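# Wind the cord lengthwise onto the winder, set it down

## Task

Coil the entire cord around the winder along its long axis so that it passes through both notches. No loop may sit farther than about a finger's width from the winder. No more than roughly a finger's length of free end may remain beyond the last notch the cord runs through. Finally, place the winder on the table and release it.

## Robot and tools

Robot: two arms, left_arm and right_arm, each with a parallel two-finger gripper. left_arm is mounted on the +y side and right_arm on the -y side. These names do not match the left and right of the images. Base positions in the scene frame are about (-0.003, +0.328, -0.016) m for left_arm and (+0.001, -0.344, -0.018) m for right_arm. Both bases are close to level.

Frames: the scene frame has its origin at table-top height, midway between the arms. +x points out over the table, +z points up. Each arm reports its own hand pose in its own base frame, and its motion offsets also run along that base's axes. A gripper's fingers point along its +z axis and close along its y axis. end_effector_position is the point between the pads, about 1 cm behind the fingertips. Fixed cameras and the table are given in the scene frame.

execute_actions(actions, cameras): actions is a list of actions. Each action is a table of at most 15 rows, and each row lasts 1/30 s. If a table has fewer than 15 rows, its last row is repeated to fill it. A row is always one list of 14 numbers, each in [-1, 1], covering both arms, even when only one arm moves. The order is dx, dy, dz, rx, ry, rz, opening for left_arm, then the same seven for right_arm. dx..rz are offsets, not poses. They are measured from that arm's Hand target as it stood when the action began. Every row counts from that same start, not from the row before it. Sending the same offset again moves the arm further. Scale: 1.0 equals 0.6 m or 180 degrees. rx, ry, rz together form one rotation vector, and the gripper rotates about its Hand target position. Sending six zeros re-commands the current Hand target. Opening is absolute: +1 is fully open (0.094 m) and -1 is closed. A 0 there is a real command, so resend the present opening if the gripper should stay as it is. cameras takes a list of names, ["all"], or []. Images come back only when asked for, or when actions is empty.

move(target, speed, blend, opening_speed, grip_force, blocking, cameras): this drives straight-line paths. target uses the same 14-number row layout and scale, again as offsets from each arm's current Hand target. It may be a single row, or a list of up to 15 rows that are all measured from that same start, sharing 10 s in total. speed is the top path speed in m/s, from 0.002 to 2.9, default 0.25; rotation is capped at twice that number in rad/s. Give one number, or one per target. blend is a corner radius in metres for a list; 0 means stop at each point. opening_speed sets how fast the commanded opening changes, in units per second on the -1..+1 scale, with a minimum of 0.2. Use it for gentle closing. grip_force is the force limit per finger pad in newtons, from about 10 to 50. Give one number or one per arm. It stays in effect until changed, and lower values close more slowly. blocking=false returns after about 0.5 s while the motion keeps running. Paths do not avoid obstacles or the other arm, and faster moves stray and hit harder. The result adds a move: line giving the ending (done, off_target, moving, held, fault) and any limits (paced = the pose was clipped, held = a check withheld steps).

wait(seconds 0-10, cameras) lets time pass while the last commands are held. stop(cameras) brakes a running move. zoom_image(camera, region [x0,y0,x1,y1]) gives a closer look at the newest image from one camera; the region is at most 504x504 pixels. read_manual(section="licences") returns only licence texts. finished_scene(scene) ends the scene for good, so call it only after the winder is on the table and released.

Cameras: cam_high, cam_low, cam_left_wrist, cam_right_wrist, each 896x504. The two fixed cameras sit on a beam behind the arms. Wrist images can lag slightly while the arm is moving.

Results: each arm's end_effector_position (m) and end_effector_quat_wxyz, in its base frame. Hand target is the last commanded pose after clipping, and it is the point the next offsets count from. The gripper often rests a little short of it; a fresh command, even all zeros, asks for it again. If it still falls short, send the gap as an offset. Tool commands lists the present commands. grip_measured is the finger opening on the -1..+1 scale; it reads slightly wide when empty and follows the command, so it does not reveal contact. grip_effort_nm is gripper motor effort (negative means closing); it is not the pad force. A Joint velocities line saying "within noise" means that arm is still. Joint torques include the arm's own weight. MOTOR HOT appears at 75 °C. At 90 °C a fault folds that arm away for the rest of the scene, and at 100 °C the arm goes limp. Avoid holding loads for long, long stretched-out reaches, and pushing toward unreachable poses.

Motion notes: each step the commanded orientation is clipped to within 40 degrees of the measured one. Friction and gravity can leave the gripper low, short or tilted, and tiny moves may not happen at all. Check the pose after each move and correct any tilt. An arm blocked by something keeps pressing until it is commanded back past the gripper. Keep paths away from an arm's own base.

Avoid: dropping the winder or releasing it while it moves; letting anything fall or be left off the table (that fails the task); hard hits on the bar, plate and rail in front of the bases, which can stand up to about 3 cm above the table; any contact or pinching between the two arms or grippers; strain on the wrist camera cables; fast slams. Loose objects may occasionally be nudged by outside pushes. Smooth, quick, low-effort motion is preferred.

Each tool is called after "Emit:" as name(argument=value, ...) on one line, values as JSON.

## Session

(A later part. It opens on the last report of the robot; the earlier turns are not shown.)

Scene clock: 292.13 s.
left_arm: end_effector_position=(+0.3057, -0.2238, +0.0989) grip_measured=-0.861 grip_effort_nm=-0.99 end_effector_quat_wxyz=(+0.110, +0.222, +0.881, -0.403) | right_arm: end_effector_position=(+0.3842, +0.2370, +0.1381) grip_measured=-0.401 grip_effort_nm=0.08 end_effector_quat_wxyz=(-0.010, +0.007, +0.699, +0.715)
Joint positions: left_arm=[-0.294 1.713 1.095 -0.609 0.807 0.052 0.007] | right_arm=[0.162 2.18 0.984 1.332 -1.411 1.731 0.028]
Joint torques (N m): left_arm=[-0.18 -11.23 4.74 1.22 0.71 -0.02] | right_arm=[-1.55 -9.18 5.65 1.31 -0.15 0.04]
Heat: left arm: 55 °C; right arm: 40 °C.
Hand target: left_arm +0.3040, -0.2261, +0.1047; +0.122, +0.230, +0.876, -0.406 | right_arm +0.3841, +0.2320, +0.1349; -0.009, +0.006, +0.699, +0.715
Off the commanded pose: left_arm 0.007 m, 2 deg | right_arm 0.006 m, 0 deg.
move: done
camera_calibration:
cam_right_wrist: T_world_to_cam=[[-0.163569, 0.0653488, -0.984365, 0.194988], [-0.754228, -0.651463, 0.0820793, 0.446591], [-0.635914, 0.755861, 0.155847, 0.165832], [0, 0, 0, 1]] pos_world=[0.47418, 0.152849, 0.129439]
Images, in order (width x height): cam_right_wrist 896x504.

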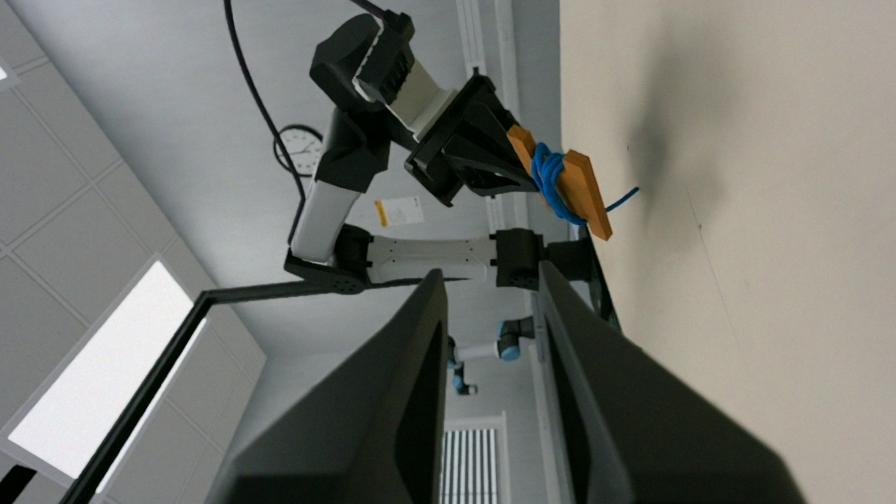

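Emit:
move(target=[-0.0217, 0.0, -0.025, 0, 0, 0, -0.96, 0, 0, 0, 0, 0, 0, -0.4], speed=0.06, cameras=["cam_right_wrist"])

Emit:
zoom_image(camera="cam_right_wrist", region=[500, 60, 760, 300])

Scene clock: 293.50 s.
left_arm: end_effector_position=(+0.2923, -0.2236, +0.0810) grip_measured=-0.861 grip_effort_nm=-0.99 end_effector_quat_wxyz=(+0.105, +0.220, +0.881, -0.404) | right_arm: end_effector_position=(+0.3842, +0.2370, +0.1381) grip_measured=-0.401 grip_effort_nm=0.08 end_effector_quat_wxyz=(-0.010, +0.007, +0.699, +0.715)
Joint positions: left_arm=[-0.305 1.7 1.002 -0.528 0.807 0.037 0.007] | right_arm=[0.162 2.18 0.984 1.332 -1.411 1.731 0.028]
Joint torques (N m): left_arm=[-0.38 -11.95 4.55 1.25 0.67 -0.04] | right_arm=[-1.54 -9.18 5.65 1.3 -0.15 0.05]
Heat: left arm: 55 °C; right arm: 40 °C.
Hand target: left_arm +0.2910, -0.2260, +0.0897; +0.121, +0.230, +0.876, -0.406 | right_arm +0.3841, +0.2320, +0.1349; -0.009, +0.006, +0.699, +0.715
Off the commanded pose: left_arm 0.009 m, 2 deg | right_arm 0.006 m, 0 deg.
move: done
camera_calibration:
cam_right_wrist: T_world_to_cam=[[-0.163569, 0.0653488, -0.984365, 0.194988], [-0.754228, -0.651463, 0.0820793, 0.446591], [-0.635914, 0.755861, 0.155847, 0.165832], [0, 0, 0, 1]] pos_world=[0.47418, 0.152849, 0.129439]
Images, in order (width x height): cam_right_wrist 896x504.

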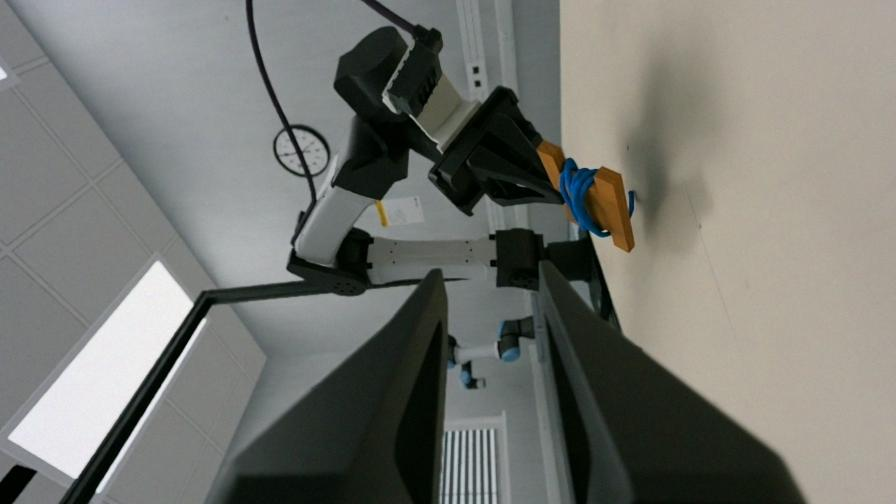

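Scaled by 1.938 from the camera's 896x504 image, which has a finer 1280x720 frame.

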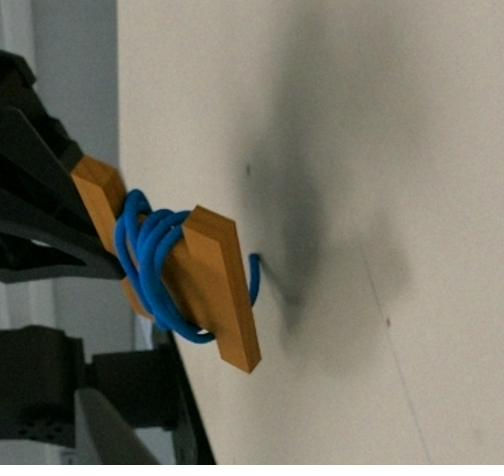

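Emit:
move(target=[-0.0133, 0.0, -0.02, 0, 0.0652, 0.0528, -0.96, 0, 0, 0, 0, 0, 0, -0.4], speed=0.1, cameras=["cam_right_wrist"])

Emit:
zoom_image(camera="cam_right_wrist", region=[520, 80, 740, 290])

Scene clock: 296.20 s.
left_arm: end_effector_position=(+0.2839, -0.2238, +0.0682) grip_measured=-0.861 grip_effort_nm=-0.99 end_effector_quat_wxyz=(+0.047, +0.104, +0.904, -0.413) | right_arm: end_effector_position=(+0.3842, +0.2370, +0.1381) grip_measured=-0.401 grip_effort_nm=0.08 end_effector_quat_wxyz=(-0.010, +0.007, +0.699, +0.715)
Joint positions: left_arm=[-0.314 1.7 0.949 -0.479 0.803 -0.231 0.007] | right_arm=[0.162 2.18 0.984 1.332 -1.411 1.731 0.028]
Joint torques (N m): left_arm=[-0.36 -12.11 4.44 1.26 0.62 -0.06] | right_arm=[-1.54 -9.17 5.65 1.31 -0.15 0.05]
Heat: left arm: 54 °C; right arm: 40 °C.
Hand target: left_arm +0.2830, -0.2261, +0.0777; +0.064, +0.114, +0.900, -0.416 | right_arm +0.3841, +0.2320, +0.1349; -0.009, +0.006, +0.699, +0.715
Off the commanded pose: left_arm 0.010 m, 2 deg | right_arm 0.006 m, 0 deg.
move: done
camera_calibration:
cam_right_wrist: T_world_to_cam=[[-0.163569, 0.0653488, -0.984365, 0.194988], [-0.754228, -0.651463, 0.0820793, 0.446591], [-0.635914, 0.755861, 0.155847, 0.165832], [0, 0, 0, 1]] pos_world=[0.47418, 0.152849, 0.129439]
Images, in order (width x height): cam_right_wrist 896x504.

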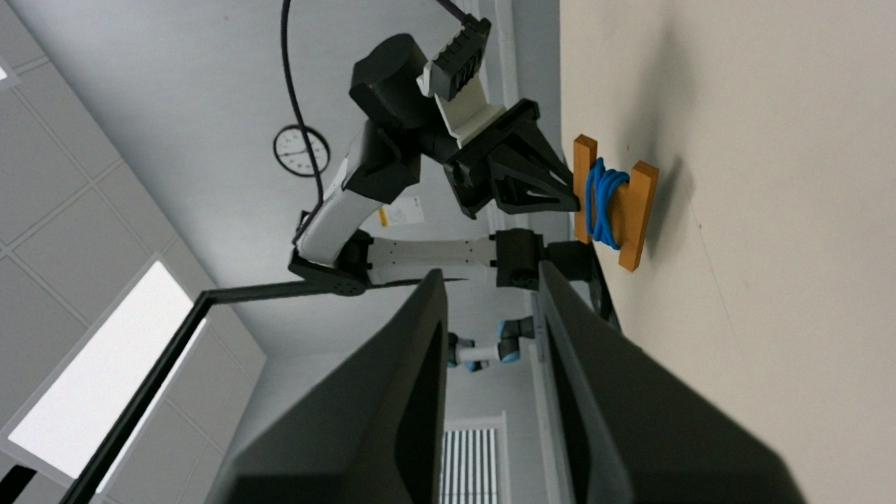

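Scaled by 2.291 from the camera's 896x504 image, which has a finer 1280x720 frame.

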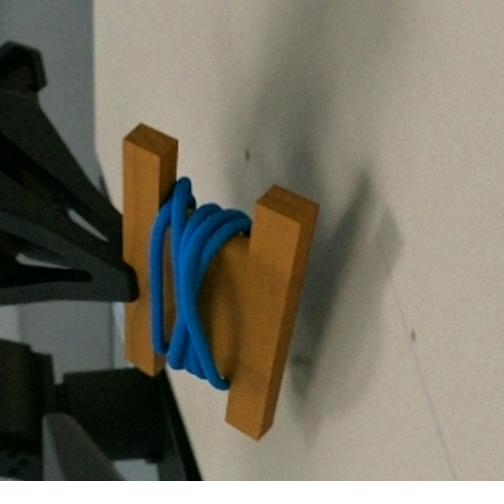

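Emit:
move(target=[-0.01, 0.0, -0.012, 0, 0.0652, 0.0528, -0.96, 0, 0, 0, 0, 0, 0, -0.4], speed=0.1, cameras=["cam_right_wrist", "cam_low"])

Emit:
zoom_image(camera="cam_right_wrist", region=[520, 80, 740, 290])

Scene clock: 298.43 s.
left_arm: end_effector_position=(+0.2789, -0.2245, +0.0641) grip_measured=-0.861 grip_effort_nm=-0.99 end_effector_quat_wxyz=(-0.006, -0.011, +0.910, -0.415) | right_arm: end_effector_position=(+0.3842, +0.2370, +0.1381) grip_measured=-0.401 grip_effort_nm=0.08 end_effector_quat_wxyz=(-0.010, +0.007, +0.699, +0.715)
Joint positions: left_arm=[-0.322 1.691 0.918 -0.45 0.8 -0.493 0.007] | right_arm=[0.162 2.18 0.984 1.332 -1.411 1.731 0.028]
Joint torques (N m): left_arm=[-0.31 -11.41 4.27 1.23 0.58 -0.07] | right_arm=[-1.55 -9.18 5.65 1.31 -0.15 0.04]
Heat: left arm: 54 °C; right arm: 40 °C.
Hand target: left_arm +0.2771, -0.2261, +0.0706; +0.007, -0.004, +0.908, -0.418 | right_arm +0.3841, +0.2320, +0.1349; -0.009, +0.006, +0.699, +0.715
Off the commanded pose: left_arm 0.007 m, 2 deg | right_arm 0.006 m, 0 deg.
move: done
camera_calibration:
cam_right_wrist: T_world_to_cam=[[-0.163569, 0.0653488, -0.984365, 0.194988], [-0.754228, -0.651463, 0.0820793, 0.446591], [-0.635914, 0.755861, 0.155847, 0.165832], [0, 0, 0, 1]] pos_world=[0.47418, 0.152849, 0.129439]
Images, in order (width x height): cam_low 896x504, cam_right_wrist 896x504.

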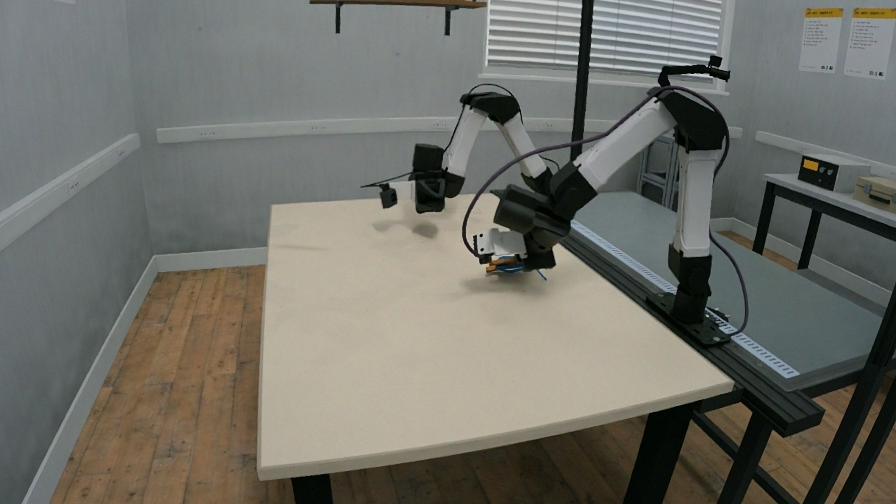

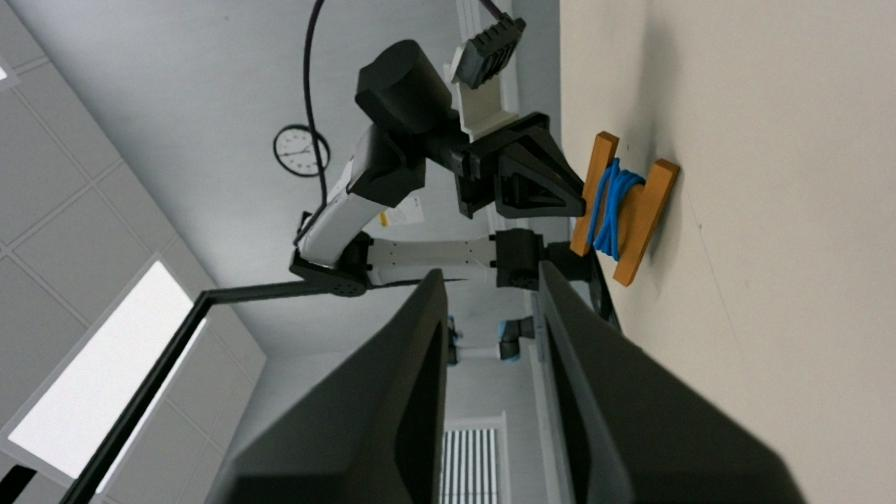

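Scaled by 2.291 from the camera's 896x504 image, which has a finer 1280x720 frame.

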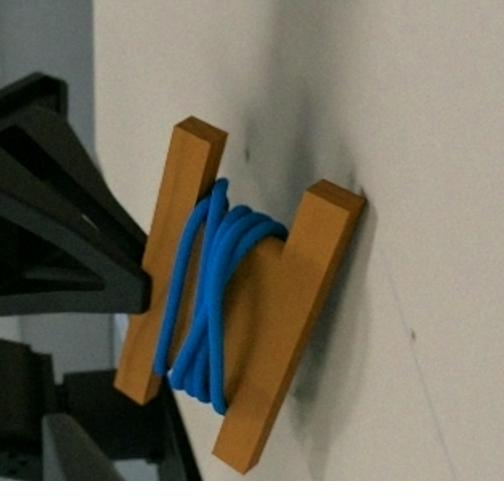

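Emit:
zoom_image(camera="cam_low", region=[455, 220, 575, 300])

Scaled by 4.200 from the camera's 896x504 image, which has a finer 1280x720 frame.

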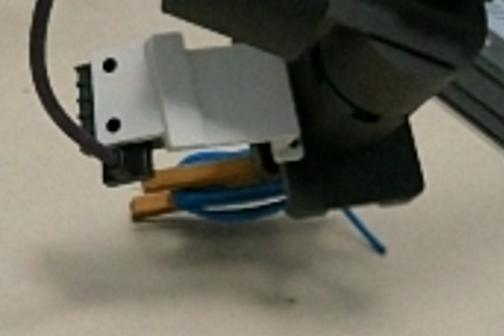

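Emit:
execute_actions(actions=[], cameras=["cam_high"])

Emit:
zoom_image(camera="cam_high", region=[360, 215, 450, 295])

Scene clock: 298.90 s.
left_arm: end_effector_position=(+0.2789, -0.2245, +0.0641) grip_measured=-0.861 grip_effort_nm=-0.99 end_effector_quat_wxyz=(-0.006, -0.011, +0.910, -0.415) | right_arm: end_effector_position=(+0.3842, +0.2370, +0.1381) grip_measured=-0.401 grip_effort_nm=0.08 end_effector_quat_wxyz=(-0.010, +0.007, +0.699, +0.715)
Joint positions: left_arm=[-0.322 1.691 0.918 -0.45 0.8 -0.494 0.007] | right_arm=[0.162 2.18 0.984 1.332 -1.411 1.731 0.028]
Joint velocities: within noise
Joint torques (N m): left_arm=[-0.29 -11.37 4.3 1.22 0.58 -0.07] | right_arm=[-1.55 -9.18 5.65 1.31 -0.15 0.05]
Heat: left arm: 54 °C; right arm: 39 °C.
Hand target: left_arm +0.2771, -0.2261, +0.0706; +0.007, -0.004, +0.908, -0.418 | right_arm +0.3841, +0.2320, +0.1349; -0.009, +0.006, +0.699, +0.715
Tool commands: left_gripper/opening=-0.96 right_gripper/opening=-0.4
Off the commanded pose: left_arm 0.007 m, 2 deg | right_arm 0.006 m, 0 deg.
Images, in order (width x height): cam_high 896x504.

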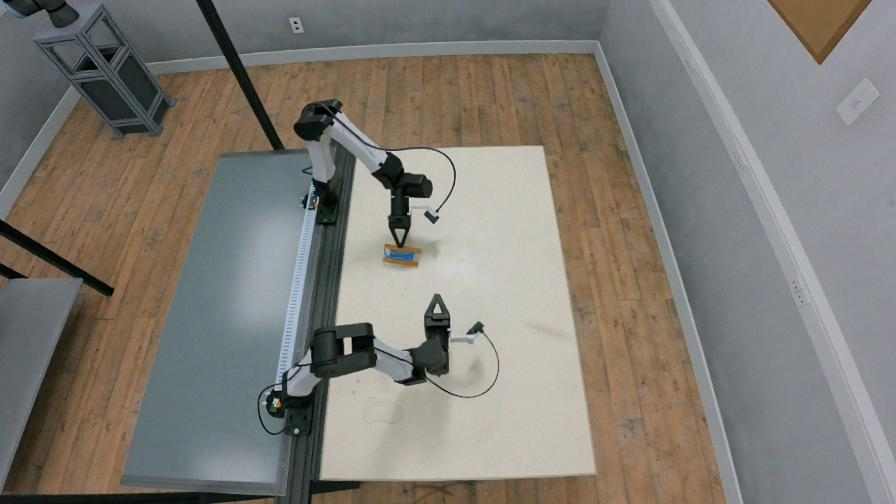

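Scaled by 5.600 from the camera's 896x504 image, which has a finer 1280x720 frame.

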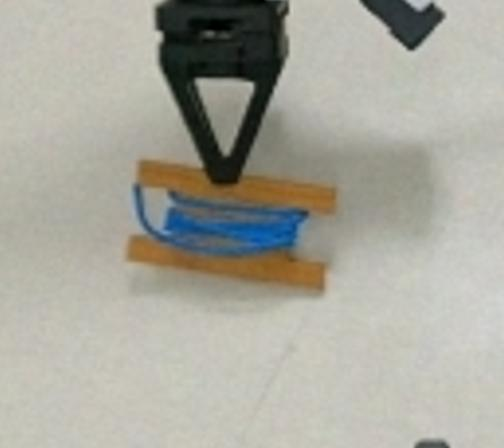

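Emit:
move(target=[-0.04, -0.0467, -0.003, 0, 0, 0, -0.96, 0, 0, 0, 0, 0, 0, -0.4], speed=0.1, cameras=["cam_high", "cam_low"])

Emit:
zoom_image(camera="cam_low", region=[455, 210, 575, 290])

Emit:
zoom_image(camera="cam_high", region=[350, 225, 440, 305])

Scene clock: 304.53 s.
left_arm: end_effector_position=(+0.2538, -0.2538, +0.0635) grip_measured=-0.861 grip_effort_nm=-0.99 end_effector_quat_wxyz=(-0.007, -0.008, +0.909, -0.416) | right_arm: end_effector_position=(+0.3842, +0.2370, +0.1381) grip_measured=-0.401 grip_effort_nm=0.08 end_effector_quat_wxyz=(-0.010, +0.007, +0.699, +0.715)
Joint positions: left_arm=[-0.447 1.631 0.833 -0.315 0.755 -0.649 0.007] | right_arm=[0.162 2.18 0.984 1.332 -1.411 1.731 0.028]
Joint torques (N m): left_arm=[-0.13 -10.56 4.36 1.42 0.45 -0.03] | right_arm=[-1.55 -9.2 5.65 1.31 -0.15 0.05]
Heat: left arm: 54 °C; right arm: 39 °C.
Hand target: left_arm +0.2530, -0.2541, +0.0687; +0.006, -0.004, +0.908, -0.418 | right_arm +0.3841, +0.2320, +0.1349; -0.009, +0.006, +0.699, +0.715
Off the commanded pose: left_arm 0.005 m, 2 deg | right_arm 0.006 m, 0 deg.
move: done
Images, in order (width x height): cam_high 896x504, cam_low 896x504.

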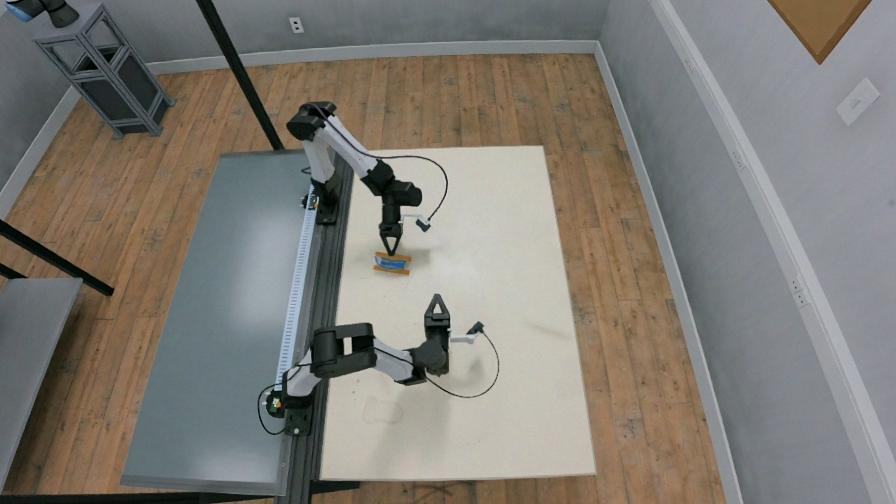

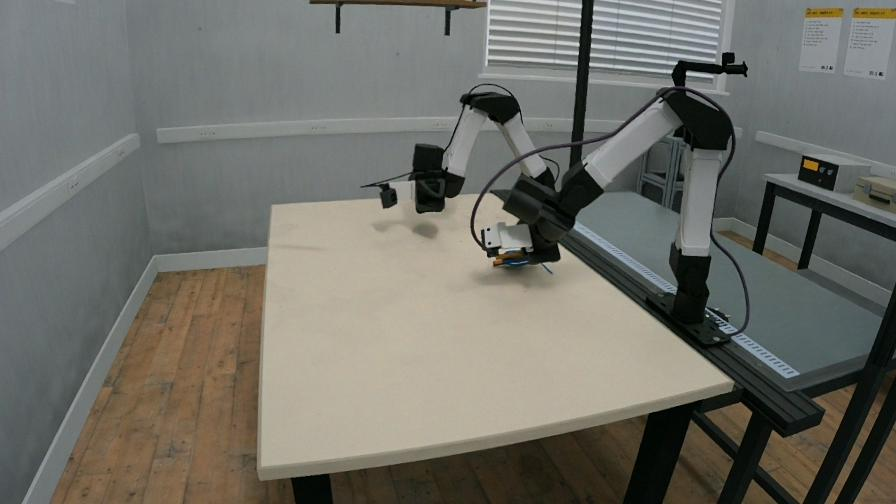

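Scaled by 4.200 from the camera's 896x504 image, which has a finer 1280x720 frame.

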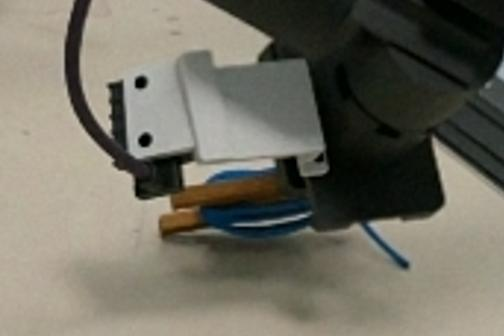

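Scaled by 5.600 from the camera's 896x504 image, which has a finer 1280x720 frame.

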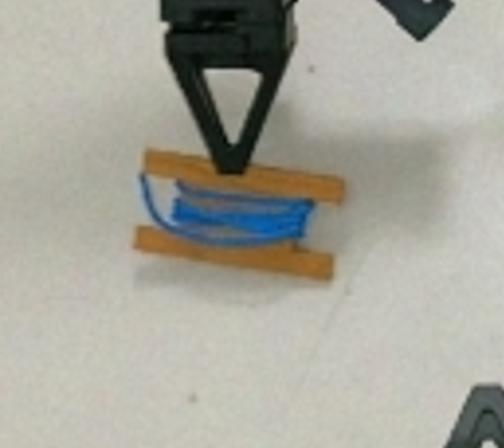

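Emit:
move(target=[0.0, 0.0, 0.01, 0, -0.0475, -0.0384, -0.96, 0, 0, 0, 0, 0, 0, -0.4], speed=0.15, cameras=["cam_low"])

Emit:
zoom_image(camera="cam_low", region=[455, 210, 575, 290])

Scene clock: 312.57 s.
left_arm: end_effector_position=(+0.2552, -0.2533, +0.0675) grip_measured=-0.861 grip_effort_nm=-0.99 end_effector_quat_wxyz=(+0.037, +0.070, +0.907, -0.415) | right_arm: end_effector_position=(+0.3842, +0.2370, +0.1381) grip_measured=-0.401 grip_effort_nm=0.08 end_effector_quat_wxyz=(-0.010, +0.007, +0.699, +0.715)
Joint positions: left_arm=[-0.447 1.615 0.833 -0.316 0.746 -0.48 0.007] | right_arm=[0.162 2.18 0.984 1.332 -1.411 1.731 0.028]
Joint torques (N m): left_arm=[-0.2 -10.69 4.89 1.33 0.55 0.17] | right_arm=[-1.54 -9.17 5.65 1.3 -0.15 0.05]
Heat: left arm: 52 °C; right arm: 39 °C.
Hand target: left_arm +0.2530, -0.2541, +0.0748; +0.049, +0.082, +0.904, -0.417 | right_arm +0.3841, +0.2320, +0.1349; -0.009, +0.006, +0.699, +0.715
Off the commanded pose: left_arm 0.008 m, 2 deg | right_arm 0.006 m, 0 deg.
move: done
Images, in order (width x height): cam_low 896x504.

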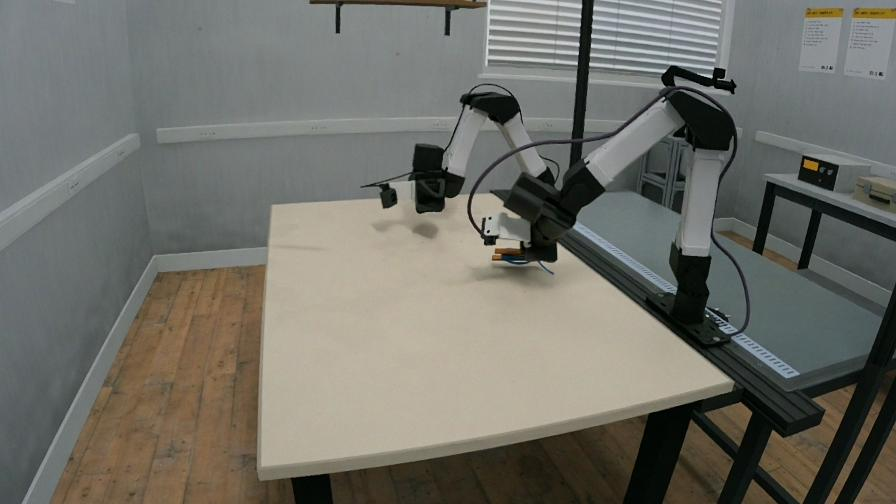

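Scaled by 4.200 from the camera's 896x504 image, which has a finer 1280x720 frame.

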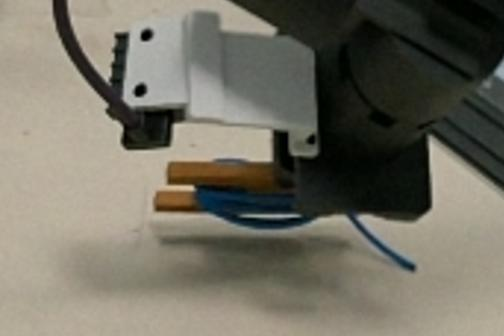

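Emit:
execute_actions(actions=[[[0,0,0,0,0,0,-0.96,0,0,0,0,0,0,-0.4]]], cameras=["cam_high"])

Emit:
zoom_image(camera="cam_high", region=[360, 235, 420, 285])

Scene clock: 313.87 s.
left_arm: end_effector_position=(+0.2552, -0.2533, +0.0675) grip_measured=-0.861 grip_effort_nm=-0.99 end_effector_quat_wxyz=(+0.037, +0.071, +0.907, -0.415) | right_arm: end_effector_position=(+0.3842, +0.2370, +0.1381) grip_measured=-0.401 grip_effort_nm=0.08 end_effector_quat_wxyz=(-0.010, +0.007, +0.699, +0.715)
Joint positions: left_arm=[-0.447 1.615 0.833 -0.316 0.746 -0.48 0.007] | right_arm=[0.162 2.18 0.984 1.332 -1.411 1.731 0.028]
Joint torques (N m): left_arm=[-0.18 -10.67 4.89 1.33 0.54 0.11] | right_arm=[-1.55 -9.18 5.65 1.31 -0.15 0.05]
Heat: left arm: 52 °C; right arm: 39 °C.
Hand target: left_arm +0.2531, -0.2541, +0.0748; +0.049, +0.082, +0.904, -0.417 | right_arm +0.3841, +0.2320, +0.1349; -0.009, +0.006, +0.699, +0.715
Off the commanded pose: left_arm 0.008 m, 2 deg | right_arm 0.006 m, 0 deg.
Images, in order (width x height): cam_high 896x504.

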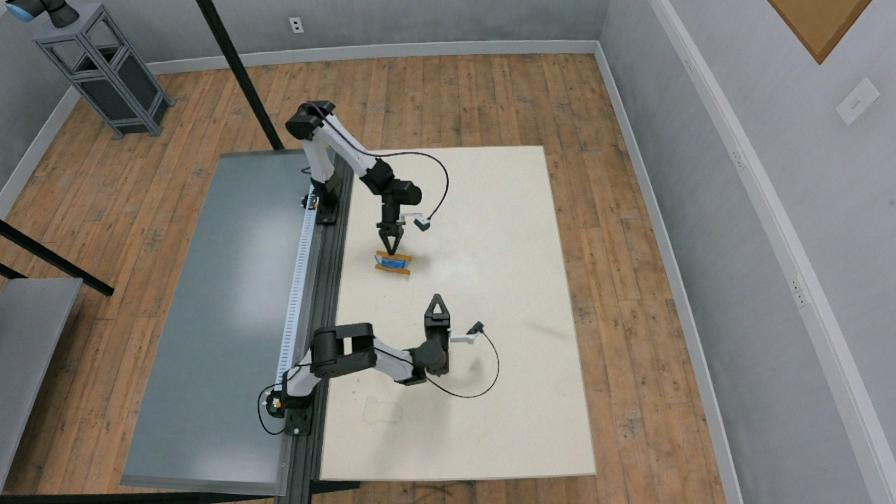

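Scaled by 8.400 from the camera's 896x504 image, which has a finer 1280x720 frame.

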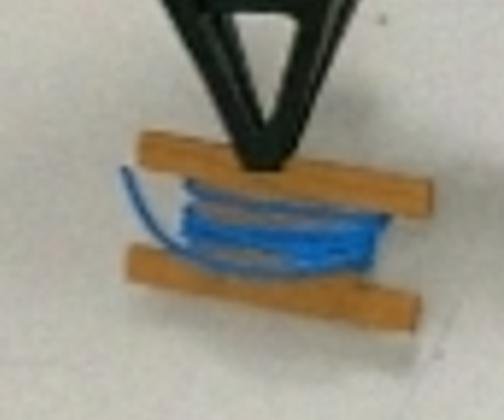

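Emit:
move(target=[[0.0167, 0.0, 0.065, 0, -0.0734, -0.0594, -0.96, 0, 0, 0, 0, 0, 0, -0.4], [0.0, 0.0, 0.02, 0, -0.0734, -0.0594, -0.96, 0, 0, 0, 0, 0, 0, -0.4]], speed=[0.25, 0.08], cameras=["cam_right_wrist", "cam_low"])

Emit:
zoom_image(camera="cam_right_wrist", region=[490, 110, 690, 290])

Emit:
zoom_image(camera="cam_low", region=[455, 210, 575, 290])

Scene clock: 319.93 s.
left_arm: end_effector_position=(+0.2544, -0.2520, +0.0846) grip_measured=-0.861 grip_effort_nm=-0.99 end_effector_quat_wxyz=(+0.105, +0.207, +0.884, -0.405) | right_arm: end_effector_position=(+0.3842, +0.2370, +0.1381) grip_measured=-0.401 grip_effort_nm=0.08 end_effector_quat_wxyz=(-0.010, +0.007, +0.699, +0.715)
Joint positions: left_arm=[-0.445 1.567 0.855 -0.373 0.746 -0.177 0.007] | right_arm=[0.162 2.18 0.984 1.332 -1.411 1.731 0.028]
Joint torques (N m): left_arm=[-0.32 -8.54 4.83 1.52 0.6 -0.05] | right_arm=[-1.54 -9.17 5.64 1.31 -0.15 0.04]
Heat: left arm: 52 °C; right arm: 39 °C.
Hand target: left_arm +0.2531, -0.2541, +0.0868; +0.114, +0.213, +0.881, -0.408 | right_arm +0.3841, +0.2320, +0.1349; -0.009, +0.006, +0.699, +0.715
Off the commanded pose: left_arm 0.003 m, 1 deg | right_arm 0.006 m, 0 deg.
move: done
camera_calibration:
cam_right_wrist: T_world_to_cam=[[-0.163569, 0.0653488, -0.984365, 0.194988], [-0.754228, -0.651463, 0.0820793, 0.446591], [-0.635914, 0.755861, 0.155847, 0.165832], [0, 0, 0, 1]] pos_world=[0.47418, 0.152849, 0.129439]
Images, in order (width x height): cam_low 896x504, cam_right_wrist 896x504.

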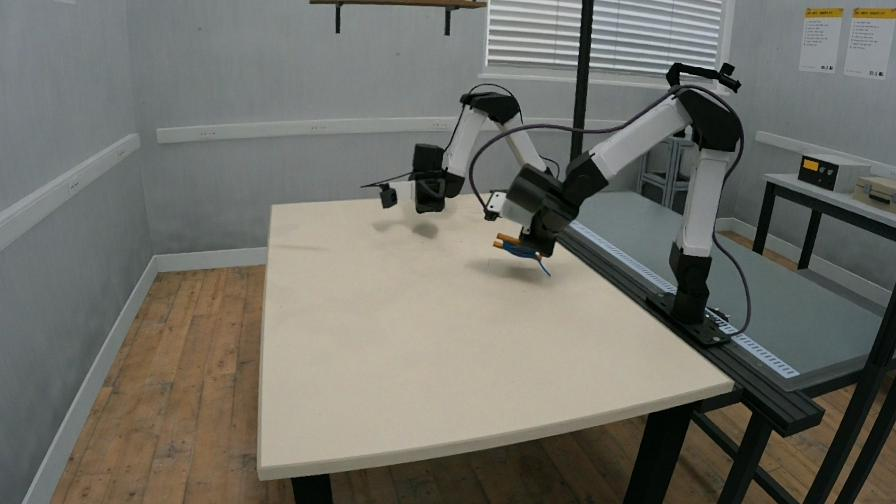

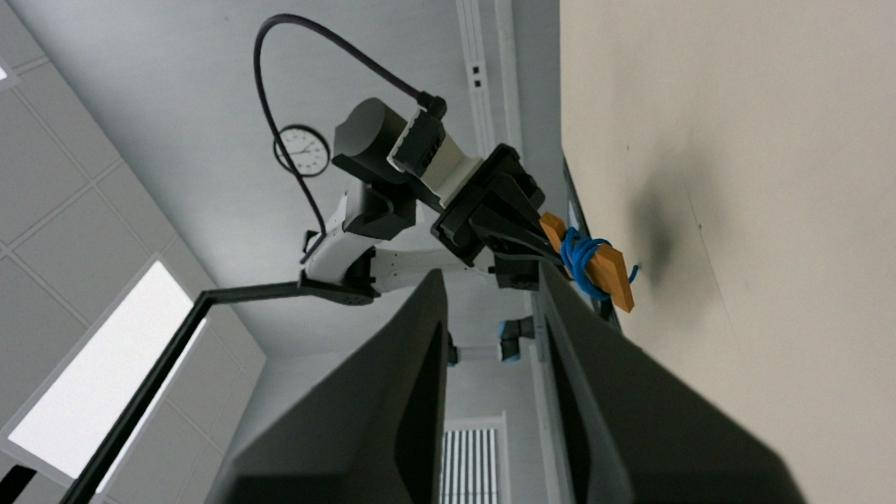

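Scaled by 2.520 from the camera's 896x504 image, which has a finer 1280x720 frame.

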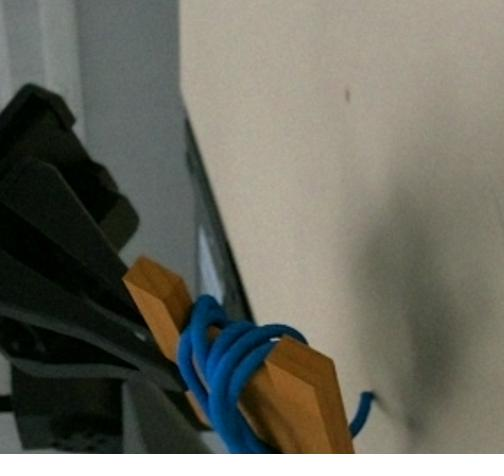

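Scaled by 4.200 from the camera's 896x504 image, which has a finer 1280x720 frame.

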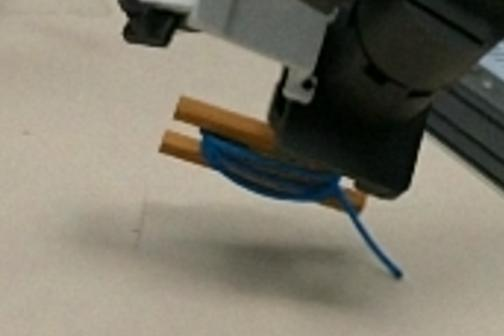

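Emit:
move(target=[-0.025, 0.0, -0.0347, -0.0778, 0.038, 0.0238, -0.96, 0, 0, 0, 0, 0, 0, -0.4], speed=0.12, cameras=["cam_right_wrist", "cam_high"])

Emit:
zoom_image(camera="cam_right_wrist", region=[490, 130, 690, 310])

Emit:
zoom_image(camera="cam_high", region=[355, 235, 415, 285])

Scene clock: 323.77 s.
left_arm: end_effector_position=(+0.2401, -0.2545, +0.0686) grip_measured=-0.861 grip_effort_nm=-0.99 end_effector_quat_wxyz=(+0.104, +0.140, +0.840, -0.514) | right_arm: end_effector_position=(+0.3842, +0.2370, +0.1381) grip_measured=-0.401 grip_effort_nm=0.08 end_effector_quat_wxyz=(-0.010, +0.007, +0.699, +0.715)
Joint positions: left_arm=[-0.399 1.589 0.588 0.125 0.945 -0.436 0.007] | right_arm=[0.162 2.18 0.984 1.332 -1.411 1.731 0.028]
Joint torques (N m): left_arm=[0.58 -5.55 4.14 1.81 0.77 0] | right_arm=[-1.54 -9.18 5.64 1.3 -0.15 0.05]
Heat: left arm: 51 °C; right arm: 39 °C.
Hand target: left_arm +0.2380, -0.2541, +0.0659; +0.101, +0.140, +0.837, -0.519 | right_arm +0.3841, +0.2320, +0.1349; -0.009, +0.006, +0.699, +0.715
Off the commanded pose: left_arm 0.003 m, 1 deg | right_arm 0.006 m, 0 deg.
move: done
camera_calibration:
cam_right_wrist: T_world_to_cam=[[-0.163569, 0.0653488, -0.984365, 0.194988], [-0.754228, -0.651463, 0.0820793, 0.446591], [-0.635914, 0.755861, 0.155847, 0.165832], [0, 0, 0, 1]] pos_world=[0.47418, 0.152849, 0.129439]
Images, in order (width x height): cam_high 896x504, cam_right_wrist 896x504.

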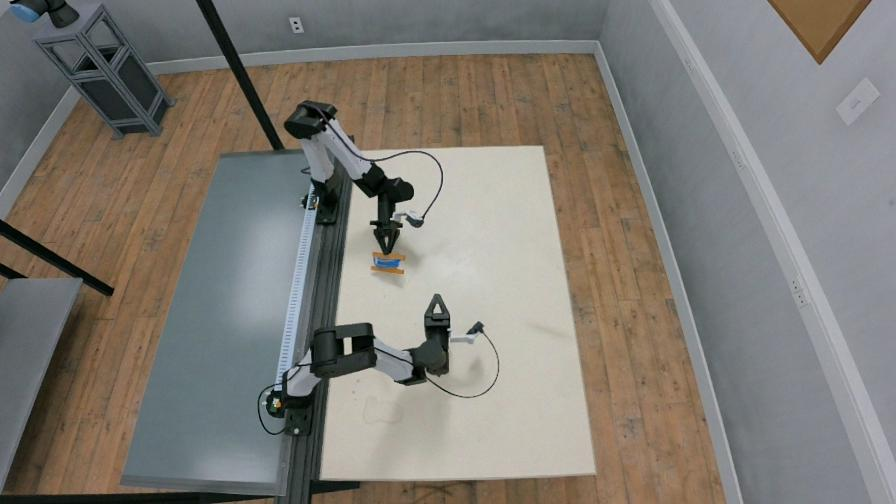

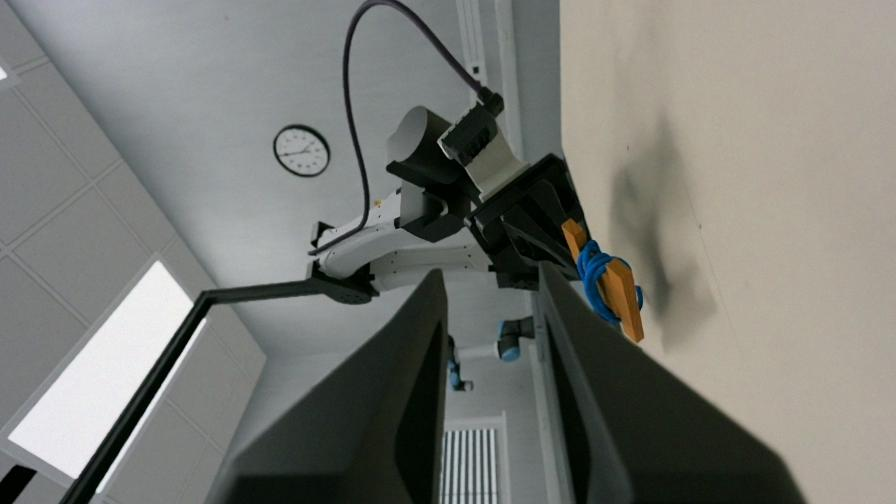

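Scaled by 2.520 from the camera's 896x504 image, which has a finer 1280x720 frame.

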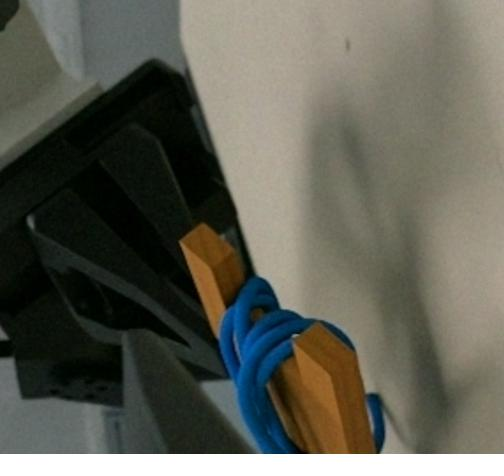

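Scaled by 8.400 from the camera's 896x504 image, which has a finer 1280x720 frame.

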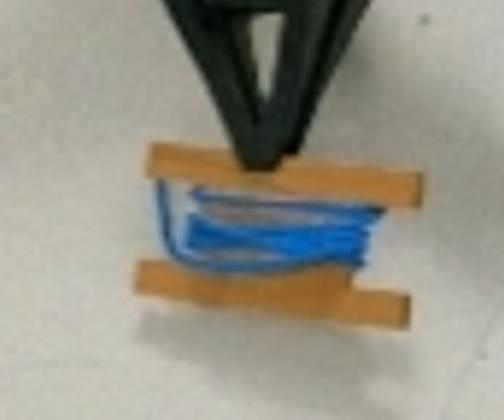

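Emit:
move(target=[[-0.02, 0.0, -0.013, 0, 0.0252, 0.0118, -0.96, 0, 0, 0, 0, 0, 0, -0.4], [-0.037, 0.0, -0.0265, 0, 0.0604, 0.0282, -0.96, 0, 0, 0, 0, 0, 0, -0.4]], speed=0.1, blend=[0.005, 0], cameras=["cam_right_wrist", "cam_high"])

Emit:
zoom_image(camera="cam_right_wrist", region=[490, 150, 690, 330])

Emit:
zoom_image(camera="cam_high", region=[350, 235, 410, 285])

Scene clock: 326.03 s.
left_arm: end_effector_position=(+0.2180, -0.2529, +0.0511) grip_measured=-0.861 grip_effort_nm=-0.99 end_effector_quat_wxyz=(+0.041, +0.049, +0.849, -0.525) | right_arm: end_effector_position=(+0.3842, +0.2370, +0.1381) grip_measured=-0.401 grip_effort_nm=0.08 end_effector_quat_wxyz=(-0.010, +0.007, +0.699, +0.715)
Joint positions: left_arm=[-0.425 1.589 0.479 0.251 0.94 -0.683 0.007] | right_arm=[0.162 2.18 0.984 1.332 -1.411 1.731 0.028]
Joint torques (N m): left_arm=[-0.29 -6.09 3.79 1.79 0.55 -0.03] | right_arm=[-1.55 -9.18 5.65 1.3 -0.15 0.04]
Heat: left arm: 51 °C; right arm: 39 °C.
Hand target: left_arm +0.2158, -0.2540, +0.0499; +0.044, +0.053, +0.848, -0.525 | right_arm +0.3841, +0.2320, +0.1349; -0.009, +0.006, +0.699, +0.715
Off the commanded pose: left_arm 0.003 m, 1 deg | right_arm 0.006 m, 0 deg.
move: done
camera_calibration:
cam_right_wrist: T_world_to_cam=[[-0.163569, 0.0653488, -0.984365, 0.194988], [-0.754228, -0.651463, 0.0820793, 0.446591], [-0.635914, 0.755861, 0.155847, 0.165832], [0, 0, 0, 1]] pos_world=[0.47418, 0.152849, 0.129439]
Images, in order (width x height): cam_high 896x504, cam_right_wrist 896x504.

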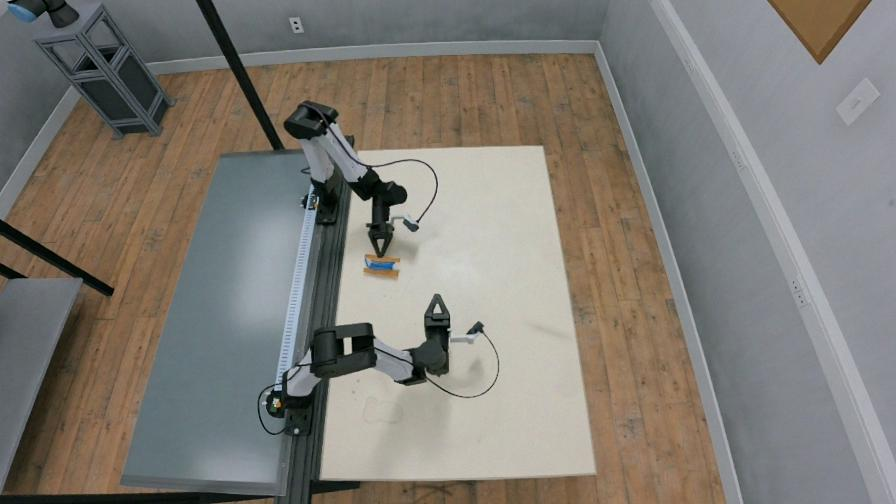

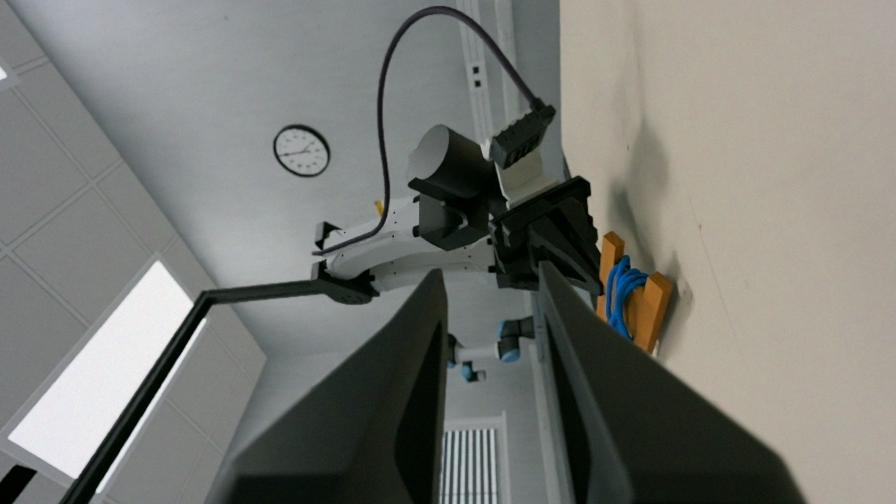

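Scaled by 2.520 from the camera's 896x504 image, which has a finer 1280x720 frame.

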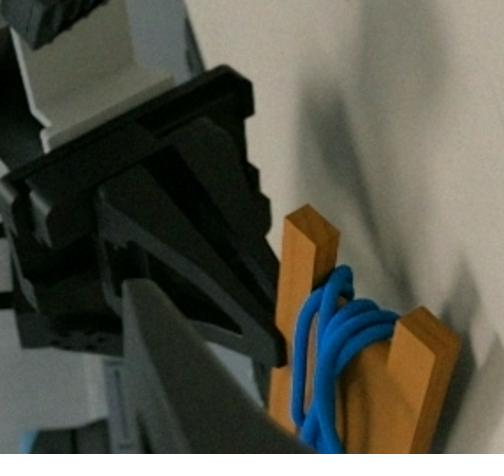

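Scaled by 8.400 from the camera's 896x504 image, which has a finer 1280x720 frame.

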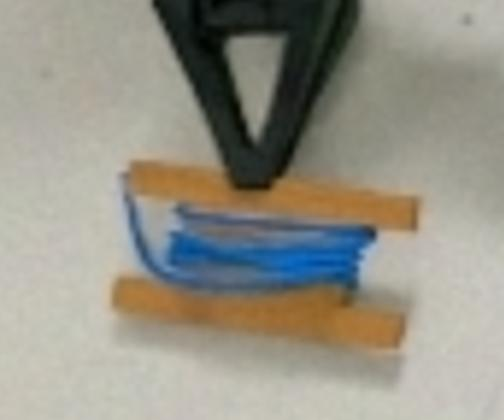

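Emit:
move(target=[[0, 0, 0.05, 0, 0, 0, -0.96, 0, 0, 0, 0, 0, 0, -0.4], [0.057, -0.0233, 0.1668, 0.0031, 0.0466, 0.2535, -0.96, 0, 0, 0, 0, 0, 0, -0.4]], speed=[0.15, 0.4], blend=[0.015, 0], cameras=["cam_high", "cam_right_wrist"])

Scene clock: 335.63 s.
left_arm: end_effector_position=(+0.2435, -0.2604, +0.1299) grip_measured=-0.861 grip_effort_nm=-0.99 end_effector_quat_wxyz=(+0.173, -0.320, +0.817, -0.447) | right_arm: end_effector_position=(+0.3842, +0.2370, +0.1381) grip_measured=-0.401 grip_effort_nm=0.08 end_effector_quat_wxyz=(-0.010, +0.007, +0.699, +0.715)
Joint positions: left_arm=[-0.813 1.152 0.545 0.035 0.012 -1.567 0.007] | right_arm=[0.162 2.18 0.984 1.332 -1.411 1.731 0.028]
Joint torques (N m): left_arm=[-0.25 -4.25 9.85 2.1 0.02 -0.05] | right_arm=[-1.55 -9.18 5.65 1.31 -0.15 0.04]
Heat: left arm: 49 °C; right arm: 39 °C.
Hand target: left_arm +0.2500, -0.2681, +0.1502; +0.183, -0.317, +0.806, -0.466 | right_arm +0.3841, +0.2320, +0.1349; -0.009, +0.006, +0.699, +0.715
Off the commanded pose: left_arm 0.022 m, 3 deg | right_arm 0.006 m, 0 deg.
move: off_target (left_arm)
camera_calibration:
cam_right_wrist: T_world_to_cam=[[-0.163569, 0.0653488, -0.984365, 0.194988], [-0.754228, -0.651463, 0.0820793, 0.446591], [-0.635914, 0.755861, 0.155847, 0.165832], [0, 0, 0, 1]] pos_world=[0.47418, 0.152849, 0.129439]
Images, in order (width x height): cam_high 896x504, cam_right_wrist 896x504.

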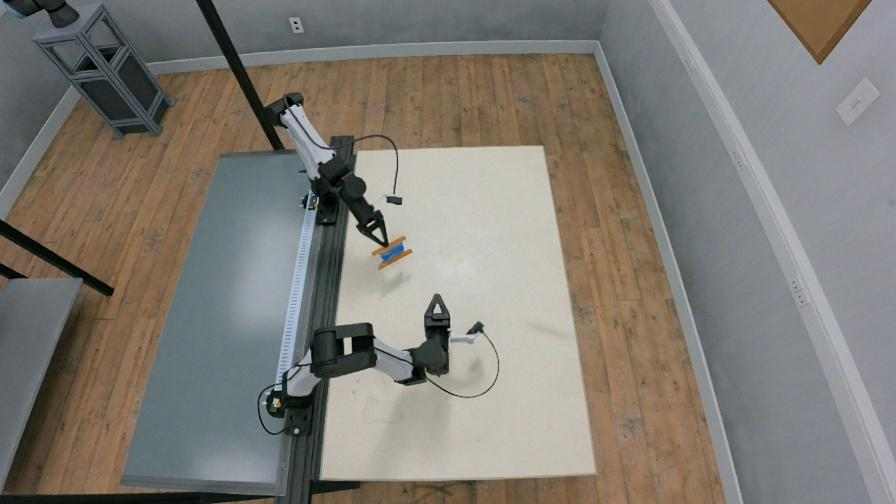

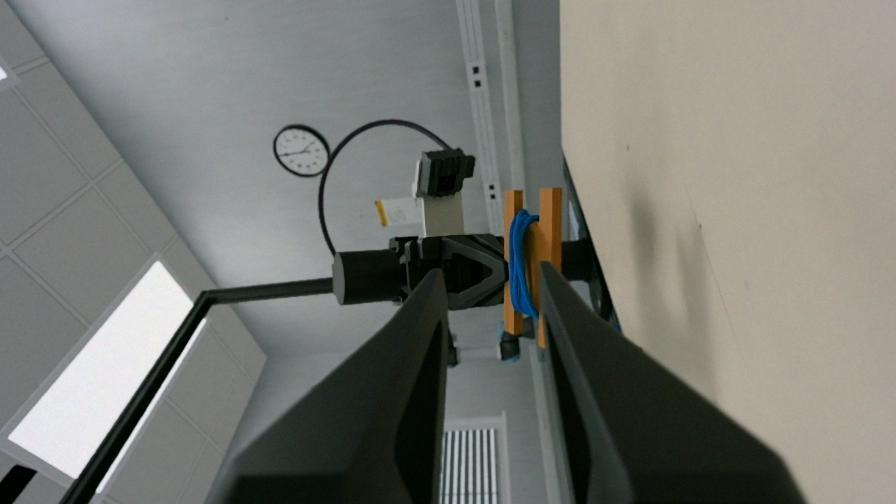

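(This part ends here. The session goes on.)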